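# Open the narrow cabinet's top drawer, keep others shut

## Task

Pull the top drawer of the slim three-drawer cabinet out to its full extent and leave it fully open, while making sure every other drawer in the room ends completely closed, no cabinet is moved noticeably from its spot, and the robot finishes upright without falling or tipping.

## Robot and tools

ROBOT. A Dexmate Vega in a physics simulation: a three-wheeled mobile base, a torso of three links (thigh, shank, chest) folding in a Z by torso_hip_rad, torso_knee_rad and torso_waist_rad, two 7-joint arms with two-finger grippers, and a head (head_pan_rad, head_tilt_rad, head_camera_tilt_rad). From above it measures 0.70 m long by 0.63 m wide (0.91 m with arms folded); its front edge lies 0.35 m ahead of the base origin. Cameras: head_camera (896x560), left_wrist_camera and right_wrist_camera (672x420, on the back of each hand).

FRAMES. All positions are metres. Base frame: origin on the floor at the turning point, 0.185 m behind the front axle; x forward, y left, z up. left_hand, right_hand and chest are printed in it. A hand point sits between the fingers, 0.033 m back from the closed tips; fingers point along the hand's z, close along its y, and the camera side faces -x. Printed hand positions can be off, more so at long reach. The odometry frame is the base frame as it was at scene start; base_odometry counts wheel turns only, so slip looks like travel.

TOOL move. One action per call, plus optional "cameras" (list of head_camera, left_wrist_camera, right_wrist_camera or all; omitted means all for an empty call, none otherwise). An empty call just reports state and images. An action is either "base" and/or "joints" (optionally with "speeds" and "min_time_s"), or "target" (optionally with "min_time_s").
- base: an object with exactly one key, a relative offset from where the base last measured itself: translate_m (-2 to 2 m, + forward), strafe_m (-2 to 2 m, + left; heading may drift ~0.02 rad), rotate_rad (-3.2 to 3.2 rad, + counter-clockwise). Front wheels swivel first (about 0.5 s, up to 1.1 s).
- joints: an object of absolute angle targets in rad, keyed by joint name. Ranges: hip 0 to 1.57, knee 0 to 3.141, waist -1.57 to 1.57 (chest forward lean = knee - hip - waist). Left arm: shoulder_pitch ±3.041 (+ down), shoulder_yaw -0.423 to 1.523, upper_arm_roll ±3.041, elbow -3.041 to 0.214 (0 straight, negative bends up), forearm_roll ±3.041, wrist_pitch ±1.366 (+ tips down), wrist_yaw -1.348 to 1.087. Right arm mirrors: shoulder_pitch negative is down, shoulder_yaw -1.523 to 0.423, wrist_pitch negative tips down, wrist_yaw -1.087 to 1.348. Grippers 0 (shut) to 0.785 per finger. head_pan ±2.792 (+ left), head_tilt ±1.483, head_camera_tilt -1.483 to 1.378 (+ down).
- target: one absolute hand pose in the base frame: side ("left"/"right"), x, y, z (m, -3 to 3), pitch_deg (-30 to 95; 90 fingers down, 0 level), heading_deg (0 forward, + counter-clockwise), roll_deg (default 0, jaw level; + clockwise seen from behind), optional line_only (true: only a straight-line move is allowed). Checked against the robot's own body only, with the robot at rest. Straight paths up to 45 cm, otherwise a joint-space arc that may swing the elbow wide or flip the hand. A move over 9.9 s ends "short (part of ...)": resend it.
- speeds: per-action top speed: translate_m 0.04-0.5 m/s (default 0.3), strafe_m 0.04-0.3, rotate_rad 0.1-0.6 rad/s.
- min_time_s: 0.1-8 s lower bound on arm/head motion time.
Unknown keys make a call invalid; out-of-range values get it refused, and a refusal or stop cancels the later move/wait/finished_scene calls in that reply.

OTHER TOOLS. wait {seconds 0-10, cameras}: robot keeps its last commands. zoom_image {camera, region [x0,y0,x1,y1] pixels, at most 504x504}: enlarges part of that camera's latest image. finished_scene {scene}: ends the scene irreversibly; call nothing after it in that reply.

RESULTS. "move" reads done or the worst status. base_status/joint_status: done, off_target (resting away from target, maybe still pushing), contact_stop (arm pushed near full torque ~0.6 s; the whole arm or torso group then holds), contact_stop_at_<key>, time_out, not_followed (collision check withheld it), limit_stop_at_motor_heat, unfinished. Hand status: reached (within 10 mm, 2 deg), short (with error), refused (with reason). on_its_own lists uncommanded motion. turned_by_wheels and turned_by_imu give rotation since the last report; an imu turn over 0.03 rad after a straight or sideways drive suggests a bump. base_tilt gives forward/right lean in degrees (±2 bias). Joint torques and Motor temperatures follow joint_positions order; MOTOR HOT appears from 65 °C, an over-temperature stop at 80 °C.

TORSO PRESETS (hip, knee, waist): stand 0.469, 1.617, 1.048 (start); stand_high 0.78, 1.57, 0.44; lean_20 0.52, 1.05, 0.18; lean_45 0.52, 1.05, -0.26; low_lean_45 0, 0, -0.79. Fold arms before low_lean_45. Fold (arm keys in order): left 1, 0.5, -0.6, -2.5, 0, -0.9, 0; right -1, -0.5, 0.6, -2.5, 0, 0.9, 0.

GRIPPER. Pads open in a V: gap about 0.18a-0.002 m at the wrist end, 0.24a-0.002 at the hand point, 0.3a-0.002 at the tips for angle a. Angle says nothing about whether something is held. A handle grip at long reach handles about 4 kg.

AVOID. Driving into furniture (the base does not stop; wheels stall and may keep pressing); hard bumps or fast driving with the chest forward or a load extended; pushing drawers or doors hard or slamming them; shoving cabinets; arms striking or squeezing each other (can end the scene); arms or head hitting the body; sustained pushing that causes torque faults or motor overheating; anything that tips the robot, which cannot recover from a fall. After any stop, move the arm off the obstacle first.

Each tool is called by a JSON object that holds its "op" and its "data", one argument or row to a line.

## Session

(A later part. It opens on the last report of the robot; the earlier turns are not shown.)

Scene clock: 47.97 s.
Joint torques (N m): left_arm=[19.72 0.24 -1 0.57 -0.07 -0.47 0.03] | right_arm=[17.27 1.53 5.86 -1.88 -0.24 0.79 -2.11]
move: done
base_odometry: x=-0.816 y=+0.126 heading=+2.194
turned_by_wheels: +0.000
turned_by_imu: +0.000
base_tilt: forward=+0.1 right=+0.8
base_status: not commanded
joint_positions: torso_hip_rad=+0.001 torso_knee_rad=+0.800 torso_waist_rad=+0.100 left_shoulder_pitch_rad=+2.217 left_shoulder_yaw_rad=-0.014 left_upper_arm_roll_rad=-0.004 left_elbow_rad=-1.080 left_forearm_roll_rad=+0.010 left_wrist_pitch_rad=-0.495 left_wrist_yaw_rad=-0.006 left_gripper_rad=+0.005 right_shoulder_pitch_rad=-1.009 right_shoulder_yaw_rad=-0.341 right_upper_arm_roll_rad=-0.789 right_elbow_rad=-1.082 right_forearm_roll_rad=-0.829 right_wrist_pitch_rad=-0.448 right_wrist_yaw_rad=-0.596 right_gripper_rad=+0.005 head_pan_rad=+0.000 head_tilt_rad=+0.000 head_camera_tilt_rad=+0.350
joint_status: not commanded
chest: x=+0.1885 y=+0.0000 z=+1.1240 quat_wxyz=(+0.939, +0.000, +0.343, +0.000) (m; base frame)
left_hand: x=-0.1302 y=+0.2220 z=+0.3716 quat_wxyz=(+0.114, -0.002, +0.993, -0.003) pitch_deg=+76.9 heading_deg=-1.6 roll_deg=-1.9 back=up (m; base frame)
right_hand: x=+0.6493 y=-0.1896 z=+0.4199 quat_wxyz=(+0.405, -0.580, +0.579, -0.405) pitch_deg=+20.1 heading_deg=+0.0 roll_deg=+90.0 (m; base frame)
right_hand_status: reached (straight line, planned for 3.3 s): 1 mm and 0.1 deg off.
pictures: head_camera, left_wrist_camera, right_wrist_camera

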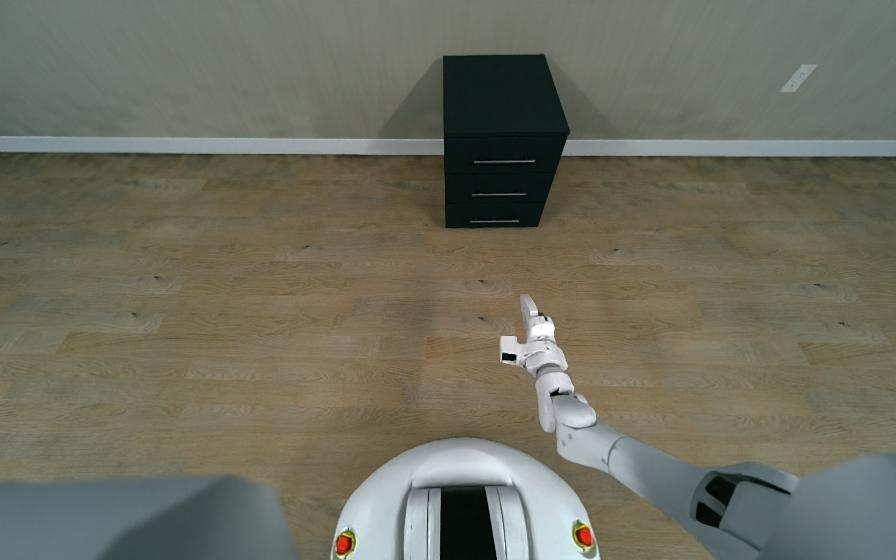

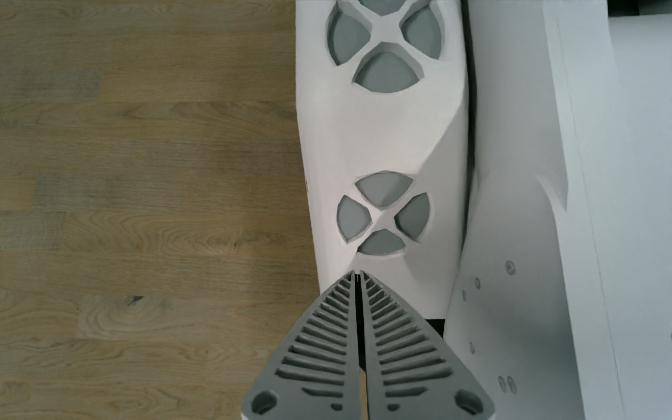

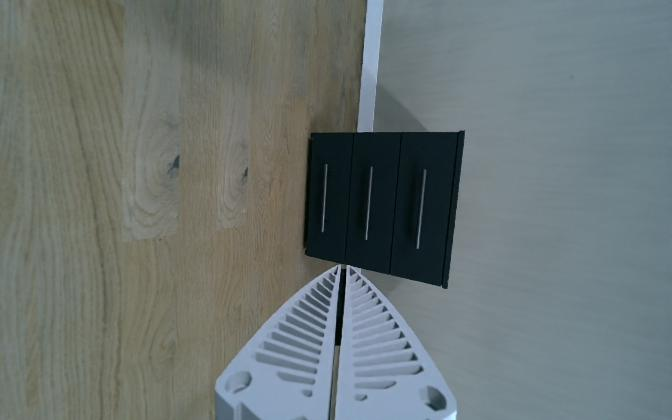

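{"op": "move", "data": {
  "base": {"translate_m": 0.3},
  "joints": {"right_gripper_rad": 0.35, "head_camera_tilt_rad": 0.45},
  "cameras": ["head_camera", "right_wrist_camera"]
}}

{"op": "move", "data": {
  "target": {"side": "right", "x": 0.65, "y": -0.19, "z": 0.38, "pitch_deg": 10, "heading_deg": 0, "roll_deg": 90},
  "cameras": ["head_camera", "right_wrist_camera"]
}}

Scene clock: 51.43 s.
Joint torques (N m): left_arm=[19.47 -0.13 -1.06 2.25 0.27 -0.63 -0.25] | right_arm=[17.17 0.02 5.87 -2.68 -0.37 0.23 -2.03]
move: done
base_odometry: x=-0.991 y=+0.369 heading=+2.195
turned_by_wheels: +0.001
turned_by_imu: +0.001
base_tilt: forward=+0.1 right=+0.7
base_status: done
joint_positions: torso_hip_rad=+0.001 torso_knee_rad=+0.800 torso_waist_rad=+0.100 left_shoulder_pitch_rad=+2.217 left_shoulder_yaw_rad=-0.014 left_upper_arm_roll_rad=-0.004 left_elbow_rad=-1.080 left_forearm_roll_rad=+0.010 left_wrist_pitch_rad=-0.495 left_wrist_yaw_rad=-0.006 left_gripper_rad=+0.005 right_shoulder_pitch_rad=-1.008 right_shoulder_yaw_rad=-0.340 right_upper_arm_roll_rad=-0.789 right_elbow_rad=-1.079 right_forearm_roll_rad=-0.828 right_wrist_pitch_rad=-0.446 right_wrist_yaw_rad=-0.598 right_gripper_rad=+0.350 head_pan_rad=+0.000 head_tilt_rad=+0.000 head_camera_tilt_rad=+0.450
joint_status: all done
chest: x=+0.1886 y=+0.0000 z=+1.1240 quat_wxyz=(+0.939, +0.000, +0.343, +0.000) (m; base frame)
left_hand: x=-0.1302 y=+0.2220 z=+0.3716 quat_wxyz=(+0.114, -0.002, +0.993, -0.003) pitch_deg=+76.9 heading_deg=-1.6 roll_deg=-1.9 back=up (m; base frame)
right_hand: x=+0.6496 y=-0.1899 z=+0.4197 quat_wxyz=(+0.405, -0.579, +0.579, -0.405) pitch_deg=+20.0 heading_deg=+0.0 roll_deg=+90.0 (m; base frame)
pictures: head_camera, right_wrist_camera

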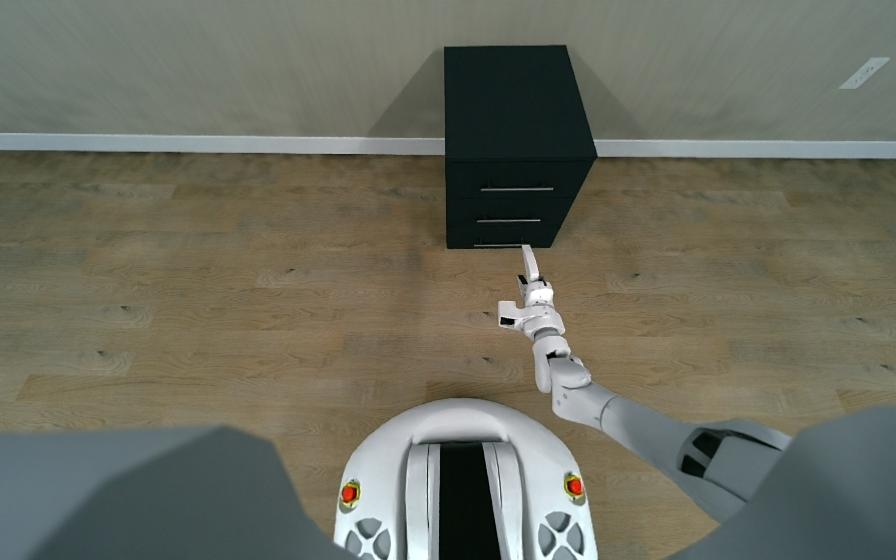

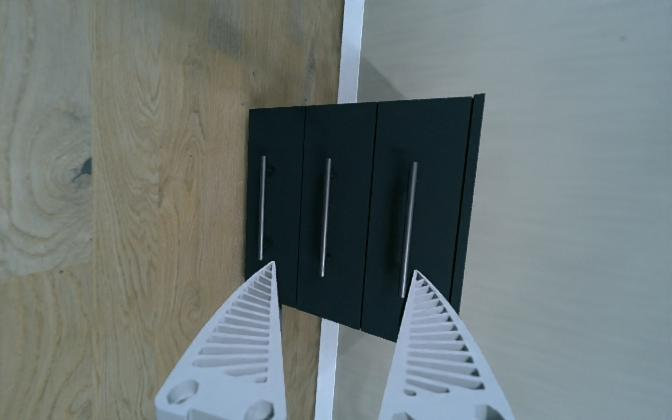

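Scene clock: 51.73 s.
Joint torques (N m): left_arm=[18.63 -0.65 -1.14 1.4 -0.01 -0.41 -0.03] | right_arm=[16.64 1.44 5.69 -1.77 -0.44 0.15 -1.96]
move: refused
base_odometry: x=-0.991 y=+0.369 heading=+2.195
turned_by_wheels: +0.000
turned_by_imu: +0.000
base_tilt: forward=+0.1 right=+0.7
base_status: not commanded
joint_positions: torso_hip_rad=+0.001 torso_knee_rad=+0.800 torso_waist_rad=+0.100 left_shoulder_pitch_rad=+2.217 left_shoulder_yaw_rad=-0.014 left_upper_arm_roll_rad=-0.004 left_elbow_rad=-1.080 left_forearm_roll_rad=+0.010 left_wrist_pitch_rad=-0.495 left_wrist_yaw_rad=-0.006 left_gripper_rad=+0.005 right_shoulder_pitch_rad=-1.008 right_shoulder_yaw_rad=-0.340 right_upper_arm_roll_rad=-0.789 right_elbow_rad=-1.079 right_forearm_roll_rad=-0.828 right_wrist_pitch_rad=-0.446 right_wrist_yaw_rad=-0.598 right_gripper_rad=+0.350 head_pan_rad=+0.000 head_tilt_rad=+0.000 head_camera_tilt_rad=+0.450
joint_status: not commanded
chest: x=+0.1886 y=+0.0000 z=+1.1240 quat_wxyz=(+0.939, +0.000, +0.343, +0.000) (m; base frame)
left_hand: x=-0.1302 y=+0.2220 z=+0.3716 quat_wxyz=(+0.114, -0.002, +0.993, -0.003) pitch_deg=+76.9 heading_deg=-1.6 roll_deg=-1.9 back=up (m; base frame)
right_hand: x=+0.6496 y=-0.1899 z=+0.4197 quat_wxyz=(+0.405, -0.579, +0.579, -0.405) pitch_deg=+20.0 heading_deg=+0.0 roll_deg=+90.0 (m; base frame)
right_hand_status: refused: no posture of the arm gets there (right_wrist_yaw_rad at its limit): the closest leaves the hand 2.5 cm and 5 deg from the pose. Nothing moved.
pictures: head_camera, right_wrist_camera

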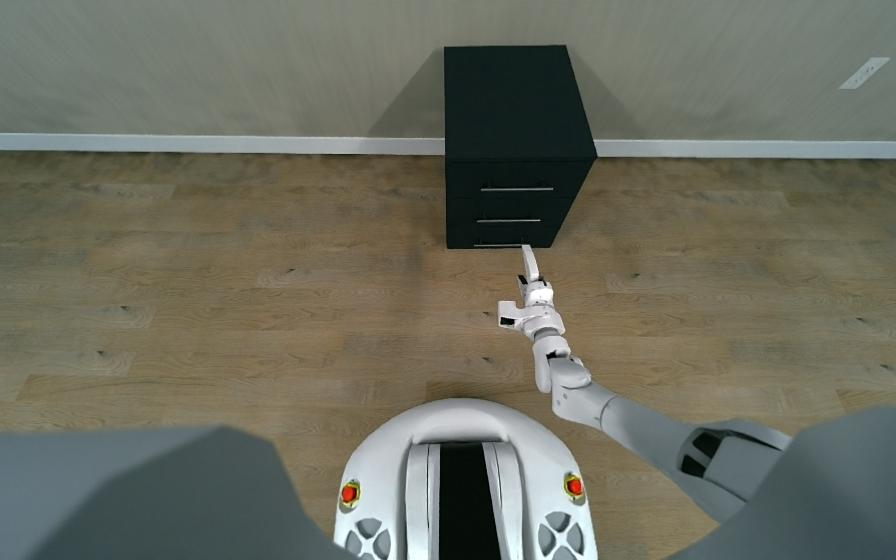

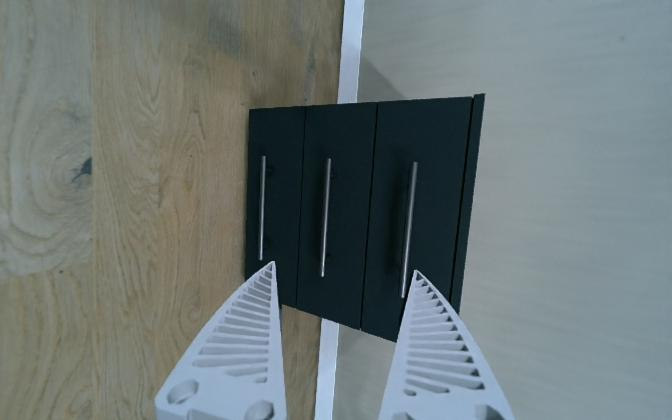

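{"op": "move", "data": {
  "target": {"side": "right", "x": 0.65, "y": -0.19, "z": 0.385, "pitch_deg": 20, "heading_deg": 0, "roll_deg": 90},
  "cameras": ["head_camera", "right_wrist_camera"]
}}

{"op": "move", "data": {
  "base": {"translate_m": 0.12},
  "cameras": ["head_camera", "right_wrist_camera"]
}}

Scene clock: 55.63 s.
Joint torques (N m): left_arm=[19.49 0.89 -0.96 2.2 0 -0.93 0.14] | right_arm=[19.02 1.95 -2.04 -0.97 -0.16 0.39 -2.25]
move: done
base_odometry: x=-0.991 y=+0.369 heading=+2.195
turned_by_wheels: +0.000
turned_by_imu: +0.000
base_tilt: forward=+0.1 right=+0.7
base_status: not commanded
joint_positions: torso_hip_rad=+0.001 torso_knee_rad=+0.800 torso_waist_rad=+0.100 left_shoulder_pitch_rad=+2.217 left_shoulder_yaw_rad=-0.014 left_upper_arm_roll_rad=-0.004 left_elbow_rad=-1.080 left_forearm_roll_rad=+0.010 left_wrist_pitch_rad=-0.495 left_wrist_yaw_rad=-0.006 left_gripper_rad=+0.005 right_shoulder_pitch_rad=-0.872 right_shoulder_yaw_rad=-0.194 right_upper_arm_roll_rad=-0.812 right_elbow_rad=-0.663 right_forearm_roll_rad=-0.782 right_wrist_pitch_rad=-0.291 right_wrist_yaw_rad=-0.764 right_gripper_rad=+0.350 head_pan_rad=+0.000 head_tilt_rad=+0.000 head_camera_tilt_rad=+0.450
joint_status: not commanded
chest: x=+0.1886 y=+0.0000 z=+1.1240 quat_wxyz=(+0.939, +0.000, +0.343, +0.000) (m; base frame)
left_hand: x=-0.1302 y=+0.2220 z=+0.3716 quat_wxyz=(+0.114, -0.002, +0.993, -0.003) pitch_deg=+76.9 heading_deg=-1.6 roll_deg=-1.9 back=up (m; base frame)
right_hand: x=+0.6498 y=-0.1902 z=+0.3850 quat_wxyz=(+0.405, -0.579, +0.579, -0.406) pitch_deg=+20.0 heading_deg=+0.0 roll_deg=+90.0 (m; base frame)
right_hand_status: reached (straight line, planned for 1.6 s): 0 mm and 0.0 deg off.
pictures: head_camera, right_wrist_camera

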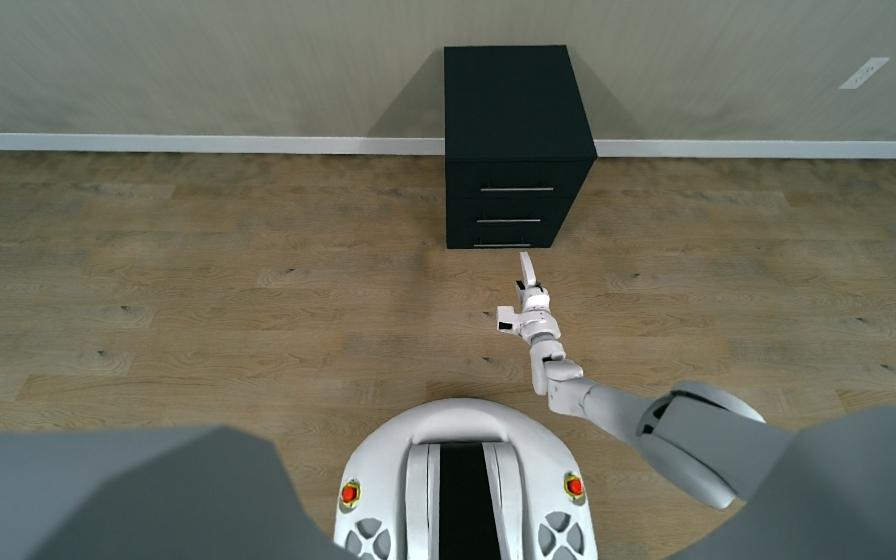

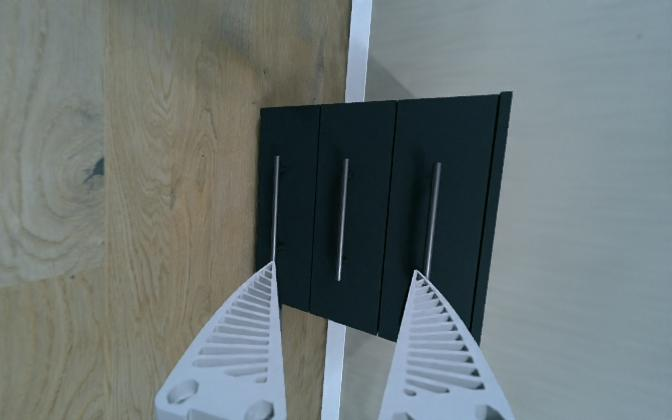

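Scene clock: 57.43 s.
Joint torques (N m): left_arm=[20.3 0.8 -0.81 2.79 0.11 -0.92 -0.08] | right_arm=[18.73 1.73 -1.77 -0.93 -0.1 0.41 -2.38]
move: done
base_odometry: x=-1.062 y=+0.466 heading=+2.195
turned_by_wheels: +0.000
turned_by_imu: +0.000
base_tilt: forward=+0.1 right=+0.7
base_status: done
joint_positions: torso_hip_rad=+0.001 torso_knee_rad=+0.800 torso_waist_rad=+0.100 left_shoulder_pitch_rad=+2.217 left_shoulder_yaw_rad=-0.014 left_upper_arm_roll_rad=-0.004 left_elbow_rad=-1.080 left_forearm_roll_rad=+0.010 left_wrist_pitch_rad=-0.495 left_wrist_yaw_rad=-0.006 left_gripper_rad=+0.005 right_shoulder_pitch_rad=-0.871 right_shoulder_yaw_rad=-0.192 right_upper_arm_roll_rad=-0.812 right_elbow_rad=-0.660 right_forearm_roll_rad=-0.782 right_wrist_pitch_rad=-0.290 right_wrist_yaw_rad=-0.765 right_gripper_rad=+0.350 head_pan_rad=+0.000 head_tilt_rad=+0.000 head_camera_tilt_rad=+0.450
joint_status: not commanded
chest: x=+0.1886 y=+0.0000 z=+1.1240 quat_wxyz=(+0.939, +0.000, +0.343, +0.000) (m; base frame)
left_hand: x=-0.1302 y=+0.2220 z=+0.3716 quat_wxyz=(+0.114, -0.002, +0.993, -0.003) pitch_deg=+76.9 heading_deg=-1.6 roll_deg=-1.9 back=up (m; base frame)
right_hand: x=+0.6497 y=-0.1902 z=+0.3848 quat_wxyz=(+0.405, -0.579, +0.579, -0.406) pitch_deg=+20.0 heading_deg=+0.0 roll_deg=+90.0 (m; base frame)
pictures: head_camera, right_wrist_camera

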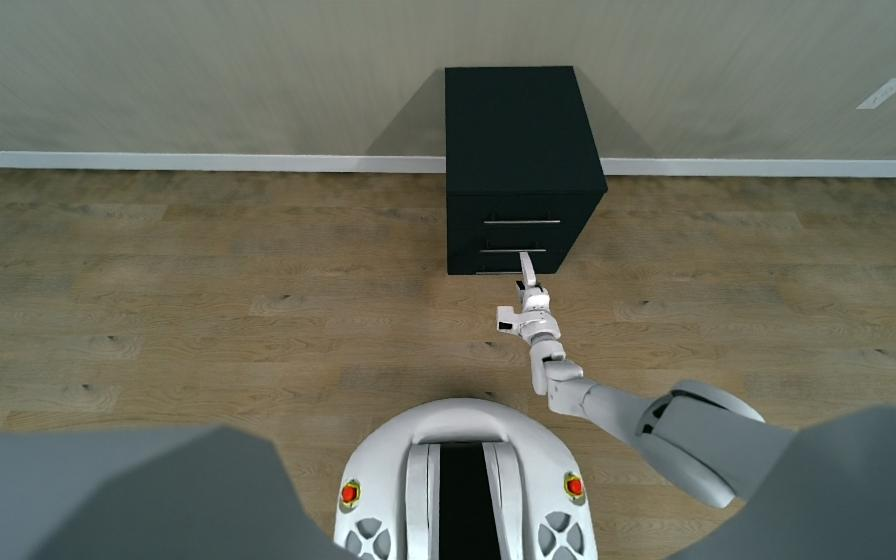

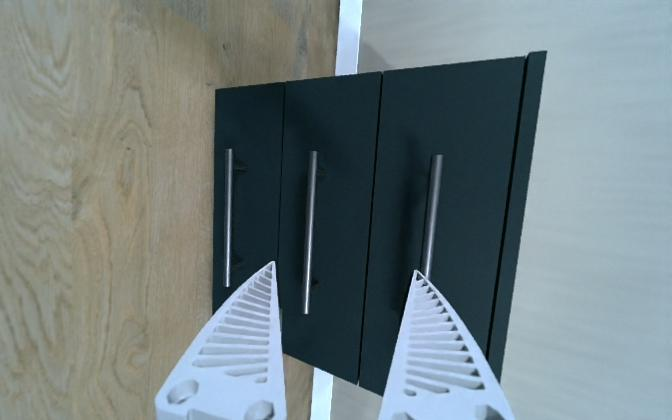

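{"op": "move", "data": {
  "target": {"side": "right", "x": 0.65, "y": -0.19, "z": 0.43, "pitch_deg": 10, "heading_deg": 0, "roll_deg": 90},
  "cameras": ["head_camera", "right_wrist_camera"]
}}

Scene clock: 60.80 s.
Joint torques (N m): left_arm=[18.78 -0.41 -0.46 2.39 0.06 -0.74 -0.11] | right_arm=[19.84 0.6 5.28 -1.31 -0.44 0.89 -2.28]
move: done
base_odometry: x=-1.062 y=+0.466 heading=+2.195
turned_by_wheels: +0.000
turned_by_imu: +0.000
base_tilt: forward=+0.0 right=+0.8
base_status: not commanded
joint_positions: torso_hip_rad=+0.001 torso_knee_rad=+0.800 torso_waist_rad=+0.100 left_shoulder_pitch_rad=+2.217 left_shoulder_yaw_rad=-0.014 left_upper_arm_roll_rad=-0.004 left_elbow_rad=-1.080 left_forearm_roll_rad=+0.010 left_wrist_pitch_rad=-0.495 left_wrist_yaw_rad=-0.006 left_gripper_rad=+0.005 right_shoulder_pitch_rad=-0.859 right_shoulder_yaw_rad=-0.151 right_upper_arm_roll_rad=-0.805 right_elbow_rad=-0.550 right_forearm_roll_rad=-0.785 right_wrist_pitch_rad=-0.247 right_wrist_yaw_rad=-0.998 right_gripper_rad=+0.350 head_pan_rad=+0.000 head_tilt_rad=+0.000 head_camera_tilt_rad=+0.450
joint_status: not commanded
chest: x=+0.1886 y=+0.0000 z=+1.1240 quat_wxyz=(+0.939, +0.000, +0.343, +0.000) (m; base frame)
left_hand: x=-0.1302 y=+0.2220 z=+0.3716 quat_wxyz=(+0.114, -0.002, +0.993, -0.003) pitch_deg=+76.9 heading_deg=-1.6 roll_deg=-1.9 back=up (m; base frame)
right_hand: x=+0.6497 y=-0.1900 z=+0.4290 quat_wxyz=(+0.454, -0.543, +0.542, -0.454) pitch_deg=+10.2 heading_deg=+0.0 roll_deg=+90.0 (m; base frame)
right_hand_status: reached (straight line, planned for 1.1 s): 1 mm and 0.2 deg off.
pictures: head_camera, right_wrist_camera

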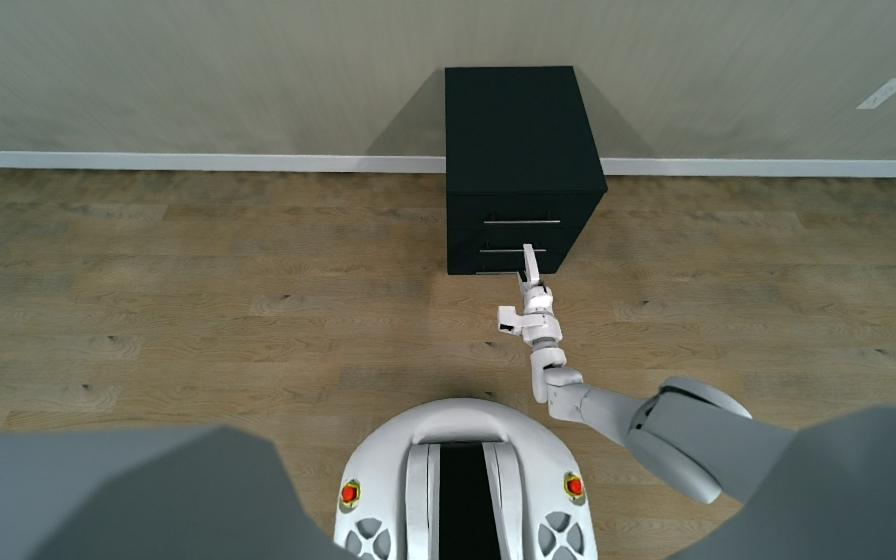

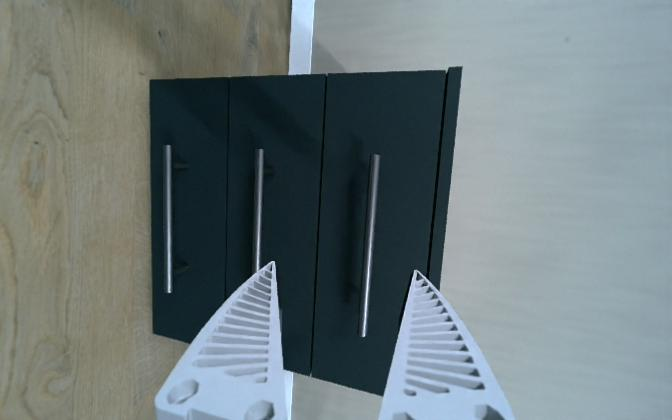

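{"op": "move", "data": {
  "base": {"translate_m": 0.08},
  "cameras": ["head_camera", "right_wrist_camera"]
}}

Scene clock: 62.83 s.
Joint torques (N m): left_arm=[19.43 -0.84 -1.36 2.13 0.05 -0.98 0.01] | right_arm=[19.38 1.9 5.09 -0.45 -0.41 0.82 -2.3]
move: done
base_odometry: x=-1.108 y=+0.531 heading=+2.196
turned_by_wheels: +0.001
turned_by_imu: +0.001
base_tilt: forward=+0.1 right=+0.8
base_status: done
joint_positions: torso_hip_rad=+0.001 torso_knee_rad=+0.800 torso_waist_rad=+0.100 left_shoulder_pitch_rad=+2.217 left_shoulder_yaw_rad=-0.014 left_upper_arm_roll_rad=-0.004 left_elbow_rad=-1.080 left_forearm_roll_rad=+0.010 left_wrist_pitch_rad=-0.495 left_wrist_yaw_rad=-0.006 left_gripper_rad=+0.005 right_shoulder_pitch_rad=-0.859 right_shoulder_yaw_rad=-0.150 right_upper_arm_roll_rad=-0.805 right_elbow_rad=-0.548 right_forearm_roll_rad=-0.785 right_wrist_pitch_rad=-0.246 right_wrist_yaw_rad=-1.001 right_gripper_rad=+0.350 head_pan_rad=+0.000 head_tilt_rad=+0.000 head_camera_tilt_rad=+0.450
joint_status: not commanded
chest: x=+0.1886 y=+0.0000 z=+1.1240 quat_wxyz=(+0.939, +0.000, +0.343, +0.000) (m; base frame)
left_hand: x=-0.1302 y=+0.2220 z=+0.3716 quat_wxyz=(+0.114, -0.002, +0.993, -0.003) pitch_deg=+76.9 heading_deg=-1.6 roll_deg=-1.9 back=up (m; base frame)
right_hand: x=+0.6497 y=-0.1900 z=+0.4297 quat_wxyz=(+0.454, -0.542, +0.542, -0.454) pitch_deg=+10.0 heading_deg=+0.0 roll_deg=+90.0 (m; base frame)
pictures: head_camera, right_wrist_camera

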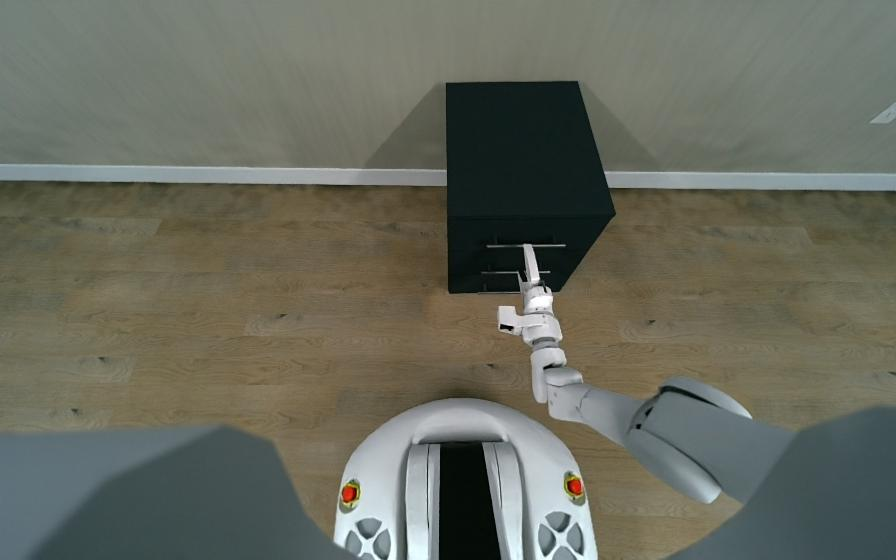

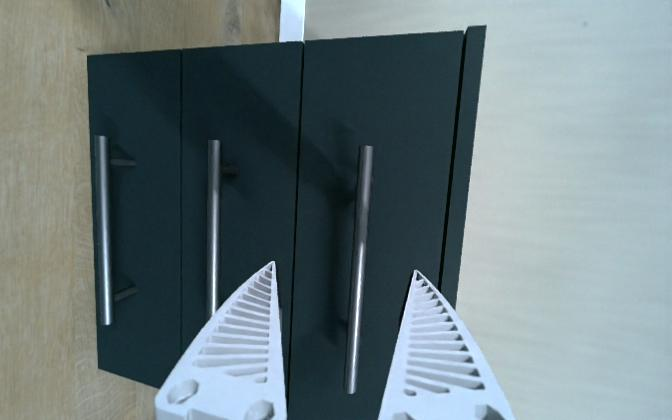

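{"op": "move", "data": {
  "base": {"translate_m": 0.03},
  "cameras": ["head_camera", "right_wrist_camera"]
}}

Scene clock: 64.23 s.
Joint torques (N m): left_arm=[19.14 0.84 -0.9 3.77 0.33 -0.98 -0.16] | right_arm=[17.65 1 4.64 -0.99 -0.33 0.41 -2.29]
move: done
base_odometry: x=-1.126 y=+0.556 heading=+2.196
turned_by_wheels: +0.001
turned_by_imu: +0.001
base_tilt: forward=+0.1 right=+0.8
base_status: done
joint_positions: torso_hip_rad=+0.001 torso_knee_rad=+0.800 torso_waist_rad=+0.100 left_shoulder_pitch_rad=+2.217 left_shoulder_yaw_rad=-0.014 left_upper_arm_roll_rad=-0.004 left_elbow_rad=-1.080 left_forearm_roll_rad=+0.010 left_wrist_pitch_rad=-0.495 left_wrist_yaw_rad=-0.006 left_gripper_rad=+0.005 right_shoulder_pitch_rad=-0.859 right_shoulder_yaw_rad=-0.150 right_upper_arm_roll_rad=-0.805 right_elbow_rad=-0.548 right_forearm_roll_rad=-0.785 right_wrist_pitch_rad=-0.246 right_wrist_yaw_rad=-1.001 right_gripper_rad=+0.350 head_pan_rad=+0.000 head_tilt_rad=+0.000 head_camera_tilt_rad=+0.450
joint_status: not commanded
chest: x=+0.1886 y=+0.0000 z=+1.1240 quat_wxyz=(+0.939, +0.000, +0.343, +0.000) (m; base frame)
left_hand: x=-0.1302 y=+0.2220 z=+0.3716 quat_wxyz=(+0.114, -0.002, +0.993, -0.003) pitch_deg=+76.9 heading_deg=-1.6 roll_deg=-1.9 back=up (m; base frame)
right_hand: x=+0.6497 y=-0.1899 z=+0.4298 quat_wxyz=(+0.454, -0.542, +0.542, -0.454) pitch_deg=+10.0 heading_deg=+0.0 roll_deg=+90.0 (m; base frame)
pictures: head_camera, right_wrist_camera

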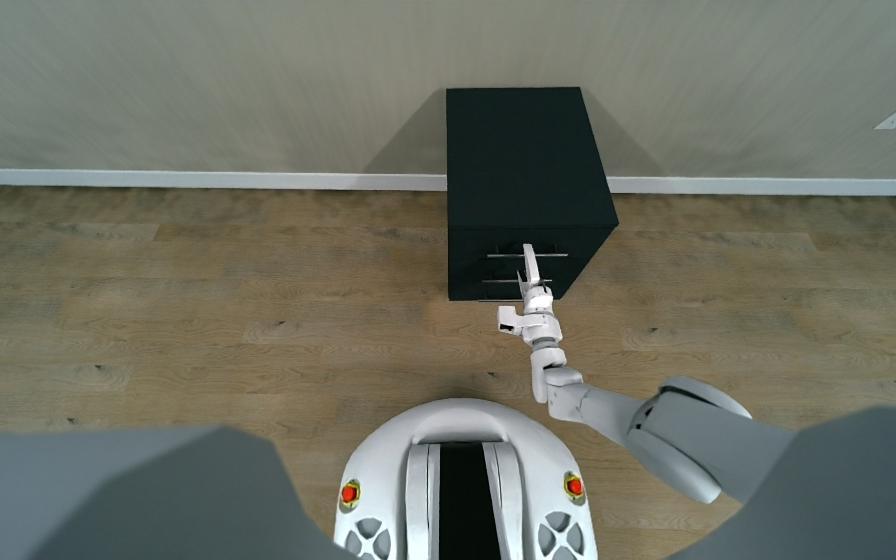

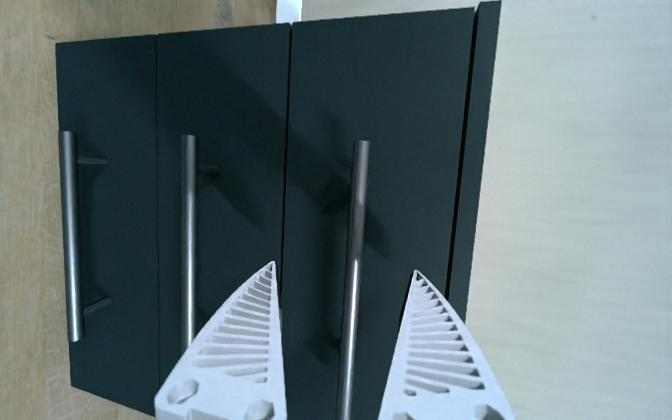

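{"op": "move", "data": {
  "base": {"translate_m": 0.012},
  "cameras": ["head_camera", "right_wrist_camera"]
}}

{"op": "move", "data": {
  "joints": {"right_gripper_rad": 0.0},
  "cameras": ["head_camera", "right_wrist_camera"]
}}

Scene clock: 65.50 s.
Joint torques (N m): left_arm=[20.67 -1.26 -0.93 2.22 0.16 -0.06 -0.16] | right_arm=[17.47 2.07 4.76 -1.09 -0.35 0.37 -2.1]
move: done
base_odometry: x=-1.133 y=+0.565 heading=+2.197
turned_by_wheels: +0.001
turned_by_imu: +0.001
base_tilt: forward=+0.1 right=+0.7
base_status: done
joint_positions: torso_hip_rad=+0.001 torso_knee_rad=+0.800 torso_waist_rad=+0.100 left_shoulder_pitch_rad=+2.217 left_shoulder_yaw_rad=-0.014 left_upper_arm_roll_rad=-0.004 left_elbow_rad=-1.080 left_forearm_roll_rad=+0.010 left_wrist_pitch_rad=-0.495 left_wrist_yaw_rad=-0.006 left_gripper_rad=+0.005 right_shoulder_pitch_rad=-0.859 right_shoulder_yaw_rad=-0.150 right_upper_arm_roll_rad=-0.805 right_elbow_rad=-0.548 right_forearm_roll_rad=-0.785 right_wrist_pitch_rad=-0.246 right_wrist_yaw_rad=-1.001 right_gripper_rad=+0.350 head_pan_rad=+0.000 head_tilt_rad=+0.000 head_camera_tilt_rad=+0.450
joint_status: not commanded
chest: x=+0.1886 y=+0.0000 z=+1.1240 quat_wxyz=(+0.939, +0.000, +0.343, +0.000) (m; base frame)
left_hand: x=-0.1302 y=+0.2220 z=+0.3716 quat_wxyz=(+0.114, -0.002, +0.993, -0.003) pitch_deg=+76.9 heading_deg=-1.6 roll_deg=-1.9 back=up (m; base frame)
right_hand: x=+0.6497 y=-0.1899 z=+0.4298 quat_wxyz=(+0.454, -0.542, +0.542, -0.454) pitch_deg=+10.0 heading_deg=+0.0 roll_deg=+90.0 (m; base frame)
pictures: head_camera, right_wrist_camera

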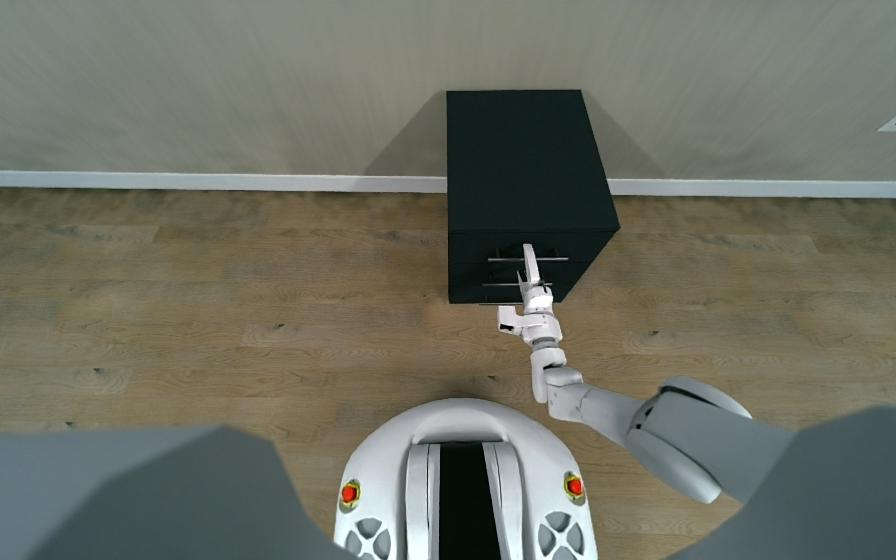

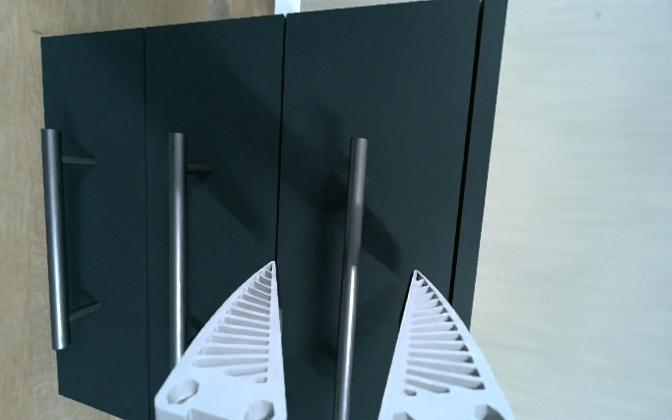

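Scene clock: 66.40 s.
Joint torques (N m): left_arm=[18.35 0.7 -1 2.44 0.2 -0.84 0.12] | right_arm=[11.13 1.17 4.09 0.96 0.14 0.6 1.04]
move: done
base_odometry: x=-1.133 y=+0.565 heading=+2.197
turned_by_wheels: +0.000
turned_by_imu: +0.000
base_tilt: forward=+0.1 right=+0.7
base_status: not commanded
joint_positions: torso_hip_rad=+0.001 torso_knee_rad=+0.800 torso_waist_rad=+0.100 left_shoulder_pitch_rad=+2.217 left_shoulder_yaw_rad=-0.014 left_upper_arm_roll_rad=-0.004 left_elbow_rad=-1.080 left_forearm_roll_rad=+0.010 left_wrist_pitch_rad=-0.495 left_wrist_yaw_rad=-0.006 left_gripper_rad=+0.005 right_shoulder_pitch_rad=-0.858 right_shoulder_yaw_rad=-0.150 right_upper_arm_roll_rad=-0.805 right_elbow_rad=-0.548 right_forearm_roll_rad=-0.785 right_wrist_pitch_rad=-0.246 right_wrist_yaw_rad=-1.002 right_gripper_rad=+0.000 head_pan_rad=+0.000 head_tilt_rad=+0.000 head_camera_tilt_rad=+0.450
joint_status: all done
chest: x=+0.1885 y=+0.0000 z=+1.1240 quat_wxyz=(+0.939, +0.000, +0.343, +0.000) (m; base frame)
left_hand: x=-0.1301 y=+0.2220 z=+0.3716 quat_wxyz=(+0.114, -0.002, +0.993, -0.003) pitch_deg=+76.9 heading_deg=-1.6 roll_deg=-1.9 back=up (m; base frame)
right_hand: x=+0.6499 y=-0.1899 z=+0.4301 quat_wxyz=(+0.455, -0.542, +0.541, -0.455) pitch_deg=+10.0 heading_deg=+0.0 roll_deg=+90.0 (m; base frame)
pictures: head_camera, right_wrist_camera

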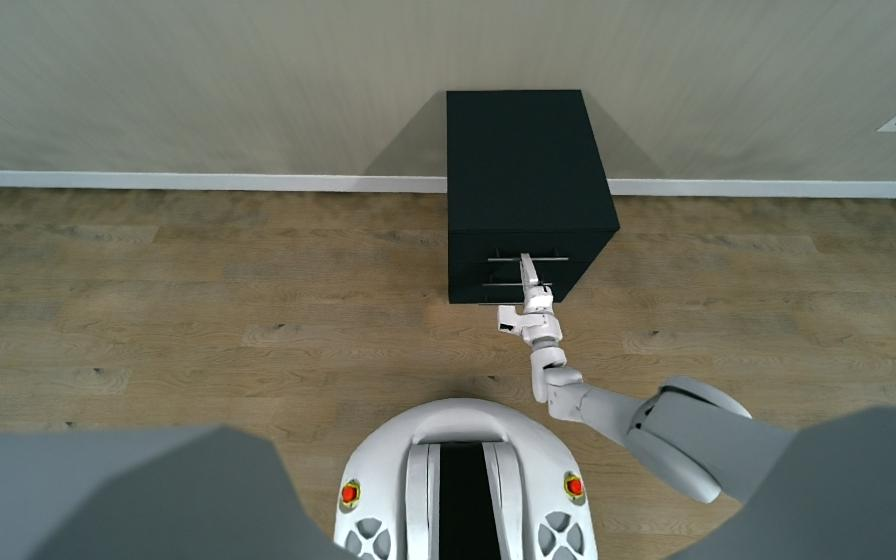

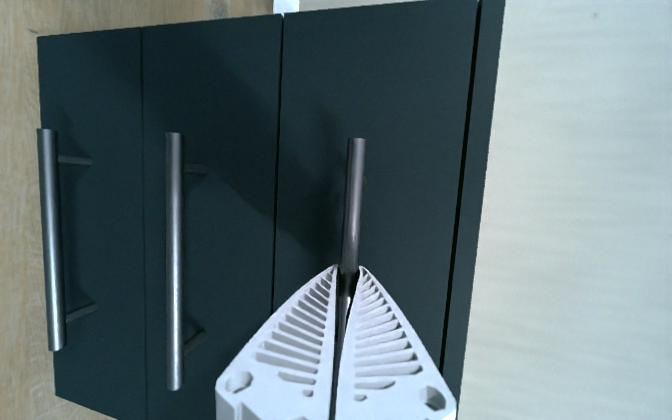

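{"op": "move", "data": {
  "base": {"translate_m": -0.1},
  "speeds": {"translate_m": 0.1},
  "cameras": ["head_camera", "right_wrist_camera"]
}}

Scene clock: 68.40 s.
Joint torques (N m): left_arm=[19.74 -1.28 -1.09 1.62 0.05 -0.3 -0.21] | right_arm=[5.93 -1.46 2.94 0.5 0.45 -0.61 1.13]
move: done
base_odometry: x=-1.074 y=+0.484 heading=+2.196
turned_by_wheels: -0.001
turned_by_imu: -0.002
base_tilt: forward=+0.1 right=+0.7
base_status: done
joint_positions: torso_hip_rad=+0.001 torso_knee_rad=+0.800 torso_waist_rad=+0.100 left_shoulder_pitch_rad=+2.217 left_shoulder_yaw_rad=-0.014 left_upper_arm_roll_rad=-0.004 left_elbow_rad=-1.080 left_forearm_roll_rad=+0.010 left_wrist_pitch_rad=-0.495 left_wrist_yaw_rad=-0.006 left_gripper_rad=+0.005 right_shoulder_pitch_rad=-0.858 right_shoulder_yaw_rad=-0.150 right_upper_arm_roll_rad=-0.805 right_elbow_rad=-0.548 right_forearm_roll_rad=-0.785 right_wrist_pitch_rad=-0.246 right_wrist_yaw_rad=-1.002 right_gripper_rad=+0.000 head_pan_rad=+0.000 head_tilt_rad=+0.000 head_camera_tilt_rad=+0.450
joint_status: not commanded
chest: x=+0.1884 y=+0.0000 z=+1.1240 quat_wxyz=(+0.940, +0.000, +0.343, +0.000) (m; base frame)
left_hand: x=-0.1301 y=+0.2220 z=+0.3715 quat_wxyz=(+0.114, -0.002, +0.993, -0.003) pitch_deg=+76.9 heading_deg=-1.6 roll_deg=-1.9 back=up (m; base frame)
right_hand: x=+0.6501 y=-0.1898 z=+0.4304 quat_wxyz=(+0.455, -0.542, +0.541, -0.455) pitch_deg=+10.0 heading_deg=+0.0 roll_deg=-90.0 (m; base frame)
pictures: head_camera, right_wrist_camera

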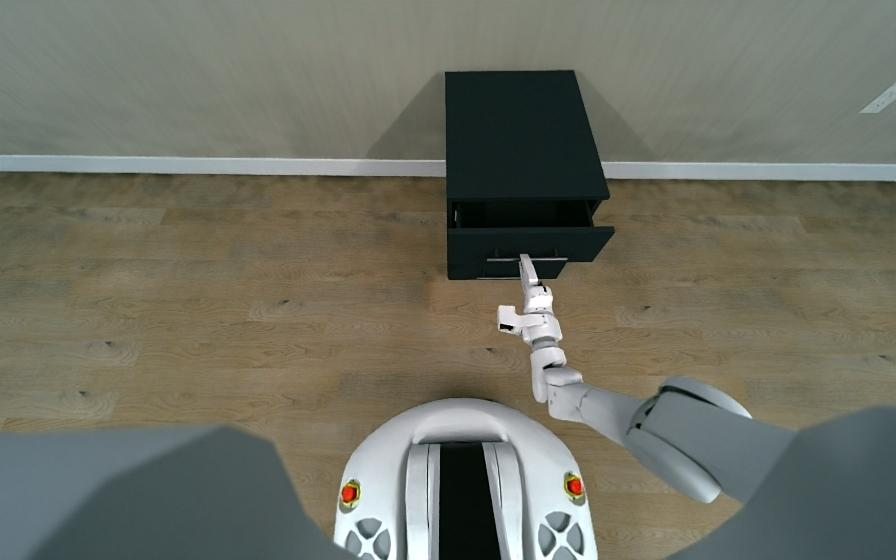

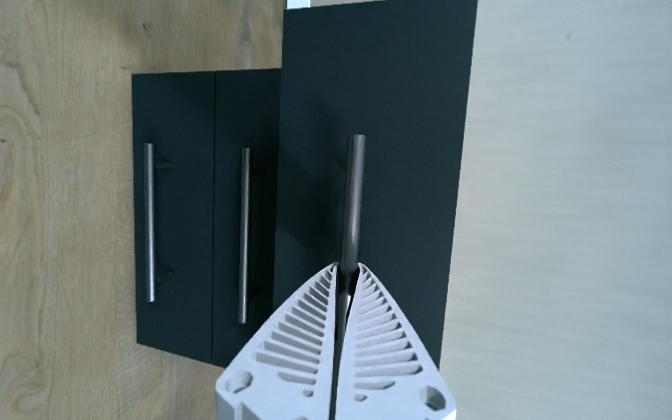

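{"op": "move", "data": {
  "base": {"translate_m": -0.2},
  "speeds": {"translate_m": 0.12},
  "cameras": ["head_camera", "right_wrist_camera"]
}}

{"op": "move", "data": {
  "base": {"translate_m": -0.1},
  "speeds": {"translate_m": 0.1},
  "cameras": ["head_camera", "right_wrist_camera"]
}}

Scene clock: 71.23 s.
Joint torques (N m): left_arm=[19.1 -1.13 -0.77 2.34 0.08 -0.55 -0.25] | right_arm=[6.31 -1.02 3.04 0.66 0.88 -0.4 1.17]
move: done
base_odometry: x=-0.957 y=+0.322 heading=+2.197
turned_by_wheels: +0.001
turned_by_imu: +0.003
base_tilt: forward=+0.0 right=+0.7
base_status: done
joint_positions: torso_hip_rad=+0.001 torso_knee_rad=+0.800 torso_waist_rad=+0.100 left_shoulder_pitch_rad=+2.217 left_shoulder_yaw_rad=-0.014 left_upper_arm_roll_rad=-0.004 left_elbow_rad=-1.080 left_forearm_roll_rad=+0.010 left_wrist_pitch_rad=-0.495 left_wrist_yaw_rad=-0.006 left_gripper_rad=+0.005 right_shoulder_pitch_rad=-0.858 right_shoulder_yaw_rad=-0.150 right_upper_arm_roll_rad=-0.805 right_elbow_rad=-0.548 right_forearm_roll_rad=-0.786 right_wrist_pitch_rad=-0.246 right_wrist_yaw_rad=-1.002 right_gripper_rad=+0.000 head_pan_rad=+0.000 head_tilt_rad=+0.000 head_camera_tilt_rad=+0.450
joint_status: not commanded
chest: x=+0.1884 y=+0.0000 z=+1.1240 quat_wxyz=(+0.940, +0.000, +0.343, +0.000) (m; base frame)
left_hand: x=-0.1301 y=+0.2220 z=+0.3715 quat_wxyz=(+0.114, -0.002, +0.993, -0.003) pitch_deg=+76.9 heading_deg=-1.6 roll_deg=-1.9 back=up (m; base frame)
right_hand: x=+0.6501 y=-0.1897 z=+0.4304 quat_wxyz=(+0.455, -0.542, +0.541, -0.455) pitch_deg=+9.9 heading_deg=+0.0 roll_deg=-90.0 (m; base frame)
pictures: head_camera, right_wrist_camera

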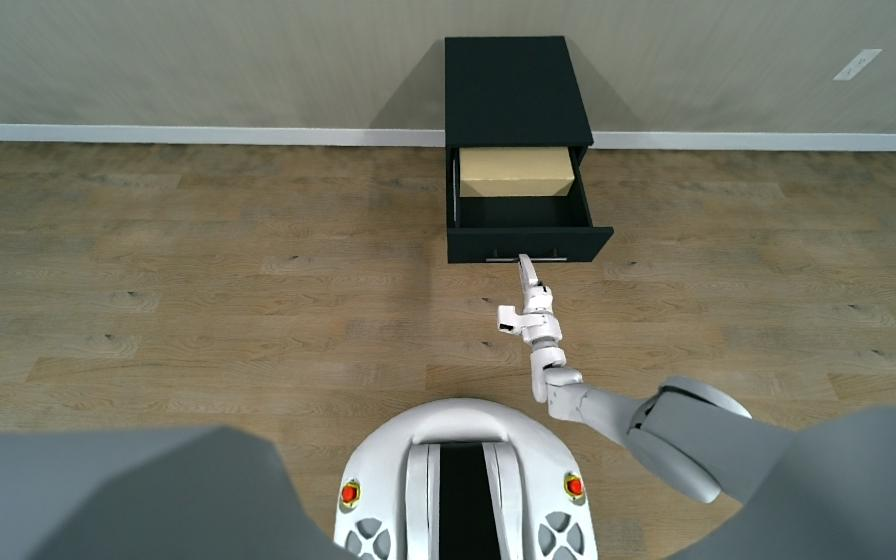

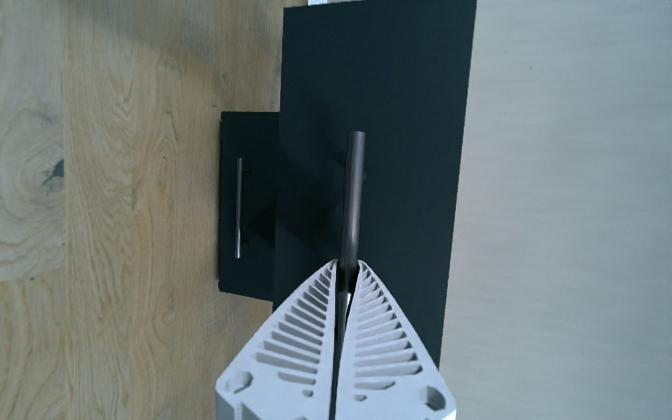

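Scene clock: 73.33 s.
Joint torques (N m): left_arm=[20.28 -0.14 -1.16 1.8 0.05 -1.59 -0.08] | right_arm=[6.1 -0.67 2.86 -0.08 -0.01 -0.46 -1.49]
move: done
base_odometry: x=-0.898 y=+0.242 heading=+2.198
turned_by_wheels: +0.001
turned_by_imu: +0.001
base_tilt: forward=+0.1 right=+0.8
base_status: done
joint_positions: torso_hip_rad=+0.001 torso_knee_rad=+0.800 torso_waist_rad=+0.100 left_shoulder_pitch_rad=+2.217 left_shoulder_yaw_rad=-0.014 left_upper_arm_roll_rad=-0.004 left_elbow_rad=-1.080 left_forearm_roll_rad=+0.010 left_wrist_pitch_rad=-0.495 left_wrist_yaw_rad=-0.006 left_gripper_rad=+0.005 right_shoulder_pitch_rad=-0.858 right_shoulder_yaw_rad=-0.150 right_upper_arm_roll_rad=-0.805 right_elbow_rad=-0.548 right_forearm_roll_rad=-0.785 right_wrist_pitch_rad=-0.246 right_wrist_yaw_rad=-1.001 right_gripper_rad=+0.000 head_pan_rad=+0.000 head_tilt_rad=+0.000 head_camera_tilt_rad=+0.450
joint_status: not commanded
chest: x=+0.1885 y=+0.0000 z=+1.1240 quat_wxyz=(+0.939, +0.000, +0.343, +0.000) (m; base frame)
left_hand: x=-0.1301 y=+0.2220 z=+0.3716 quat_wxyz=(+0.114, -0.002, +0.993, -0.003) pitch_deg=+76.9 heading_deg=-1.6 roll_deg=-1.9 back=up (m; base frame)
right_hand: x=+0.6500 y=-0.1899 z=+0.4301 quat_wxyz=(+0.455, -0.542, +0.542, -0.454) pitch_deg=+10.0 heading_deg=+0.0 roll_deg=-90.0 (m; base frame)
pictures: head_camera, right_wrist_camera

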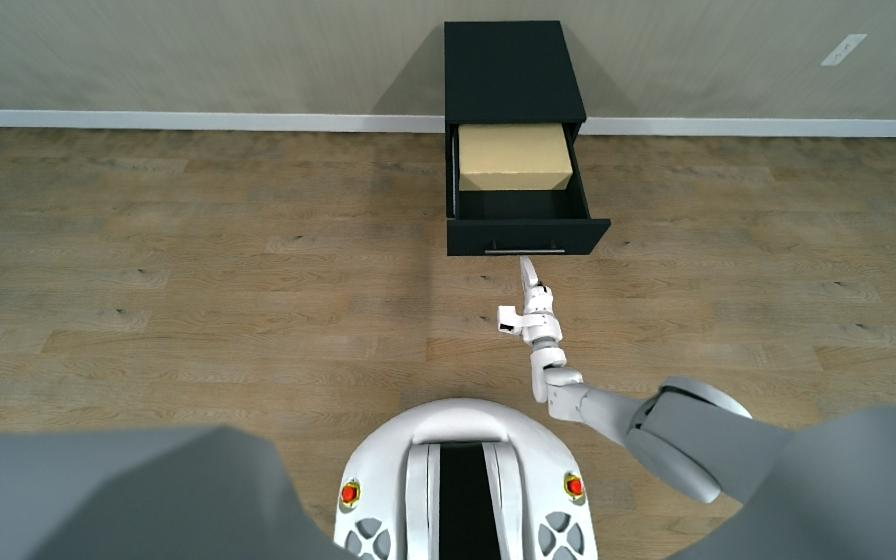

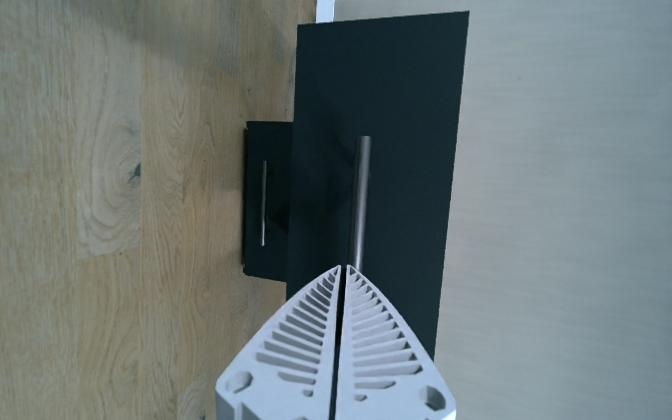

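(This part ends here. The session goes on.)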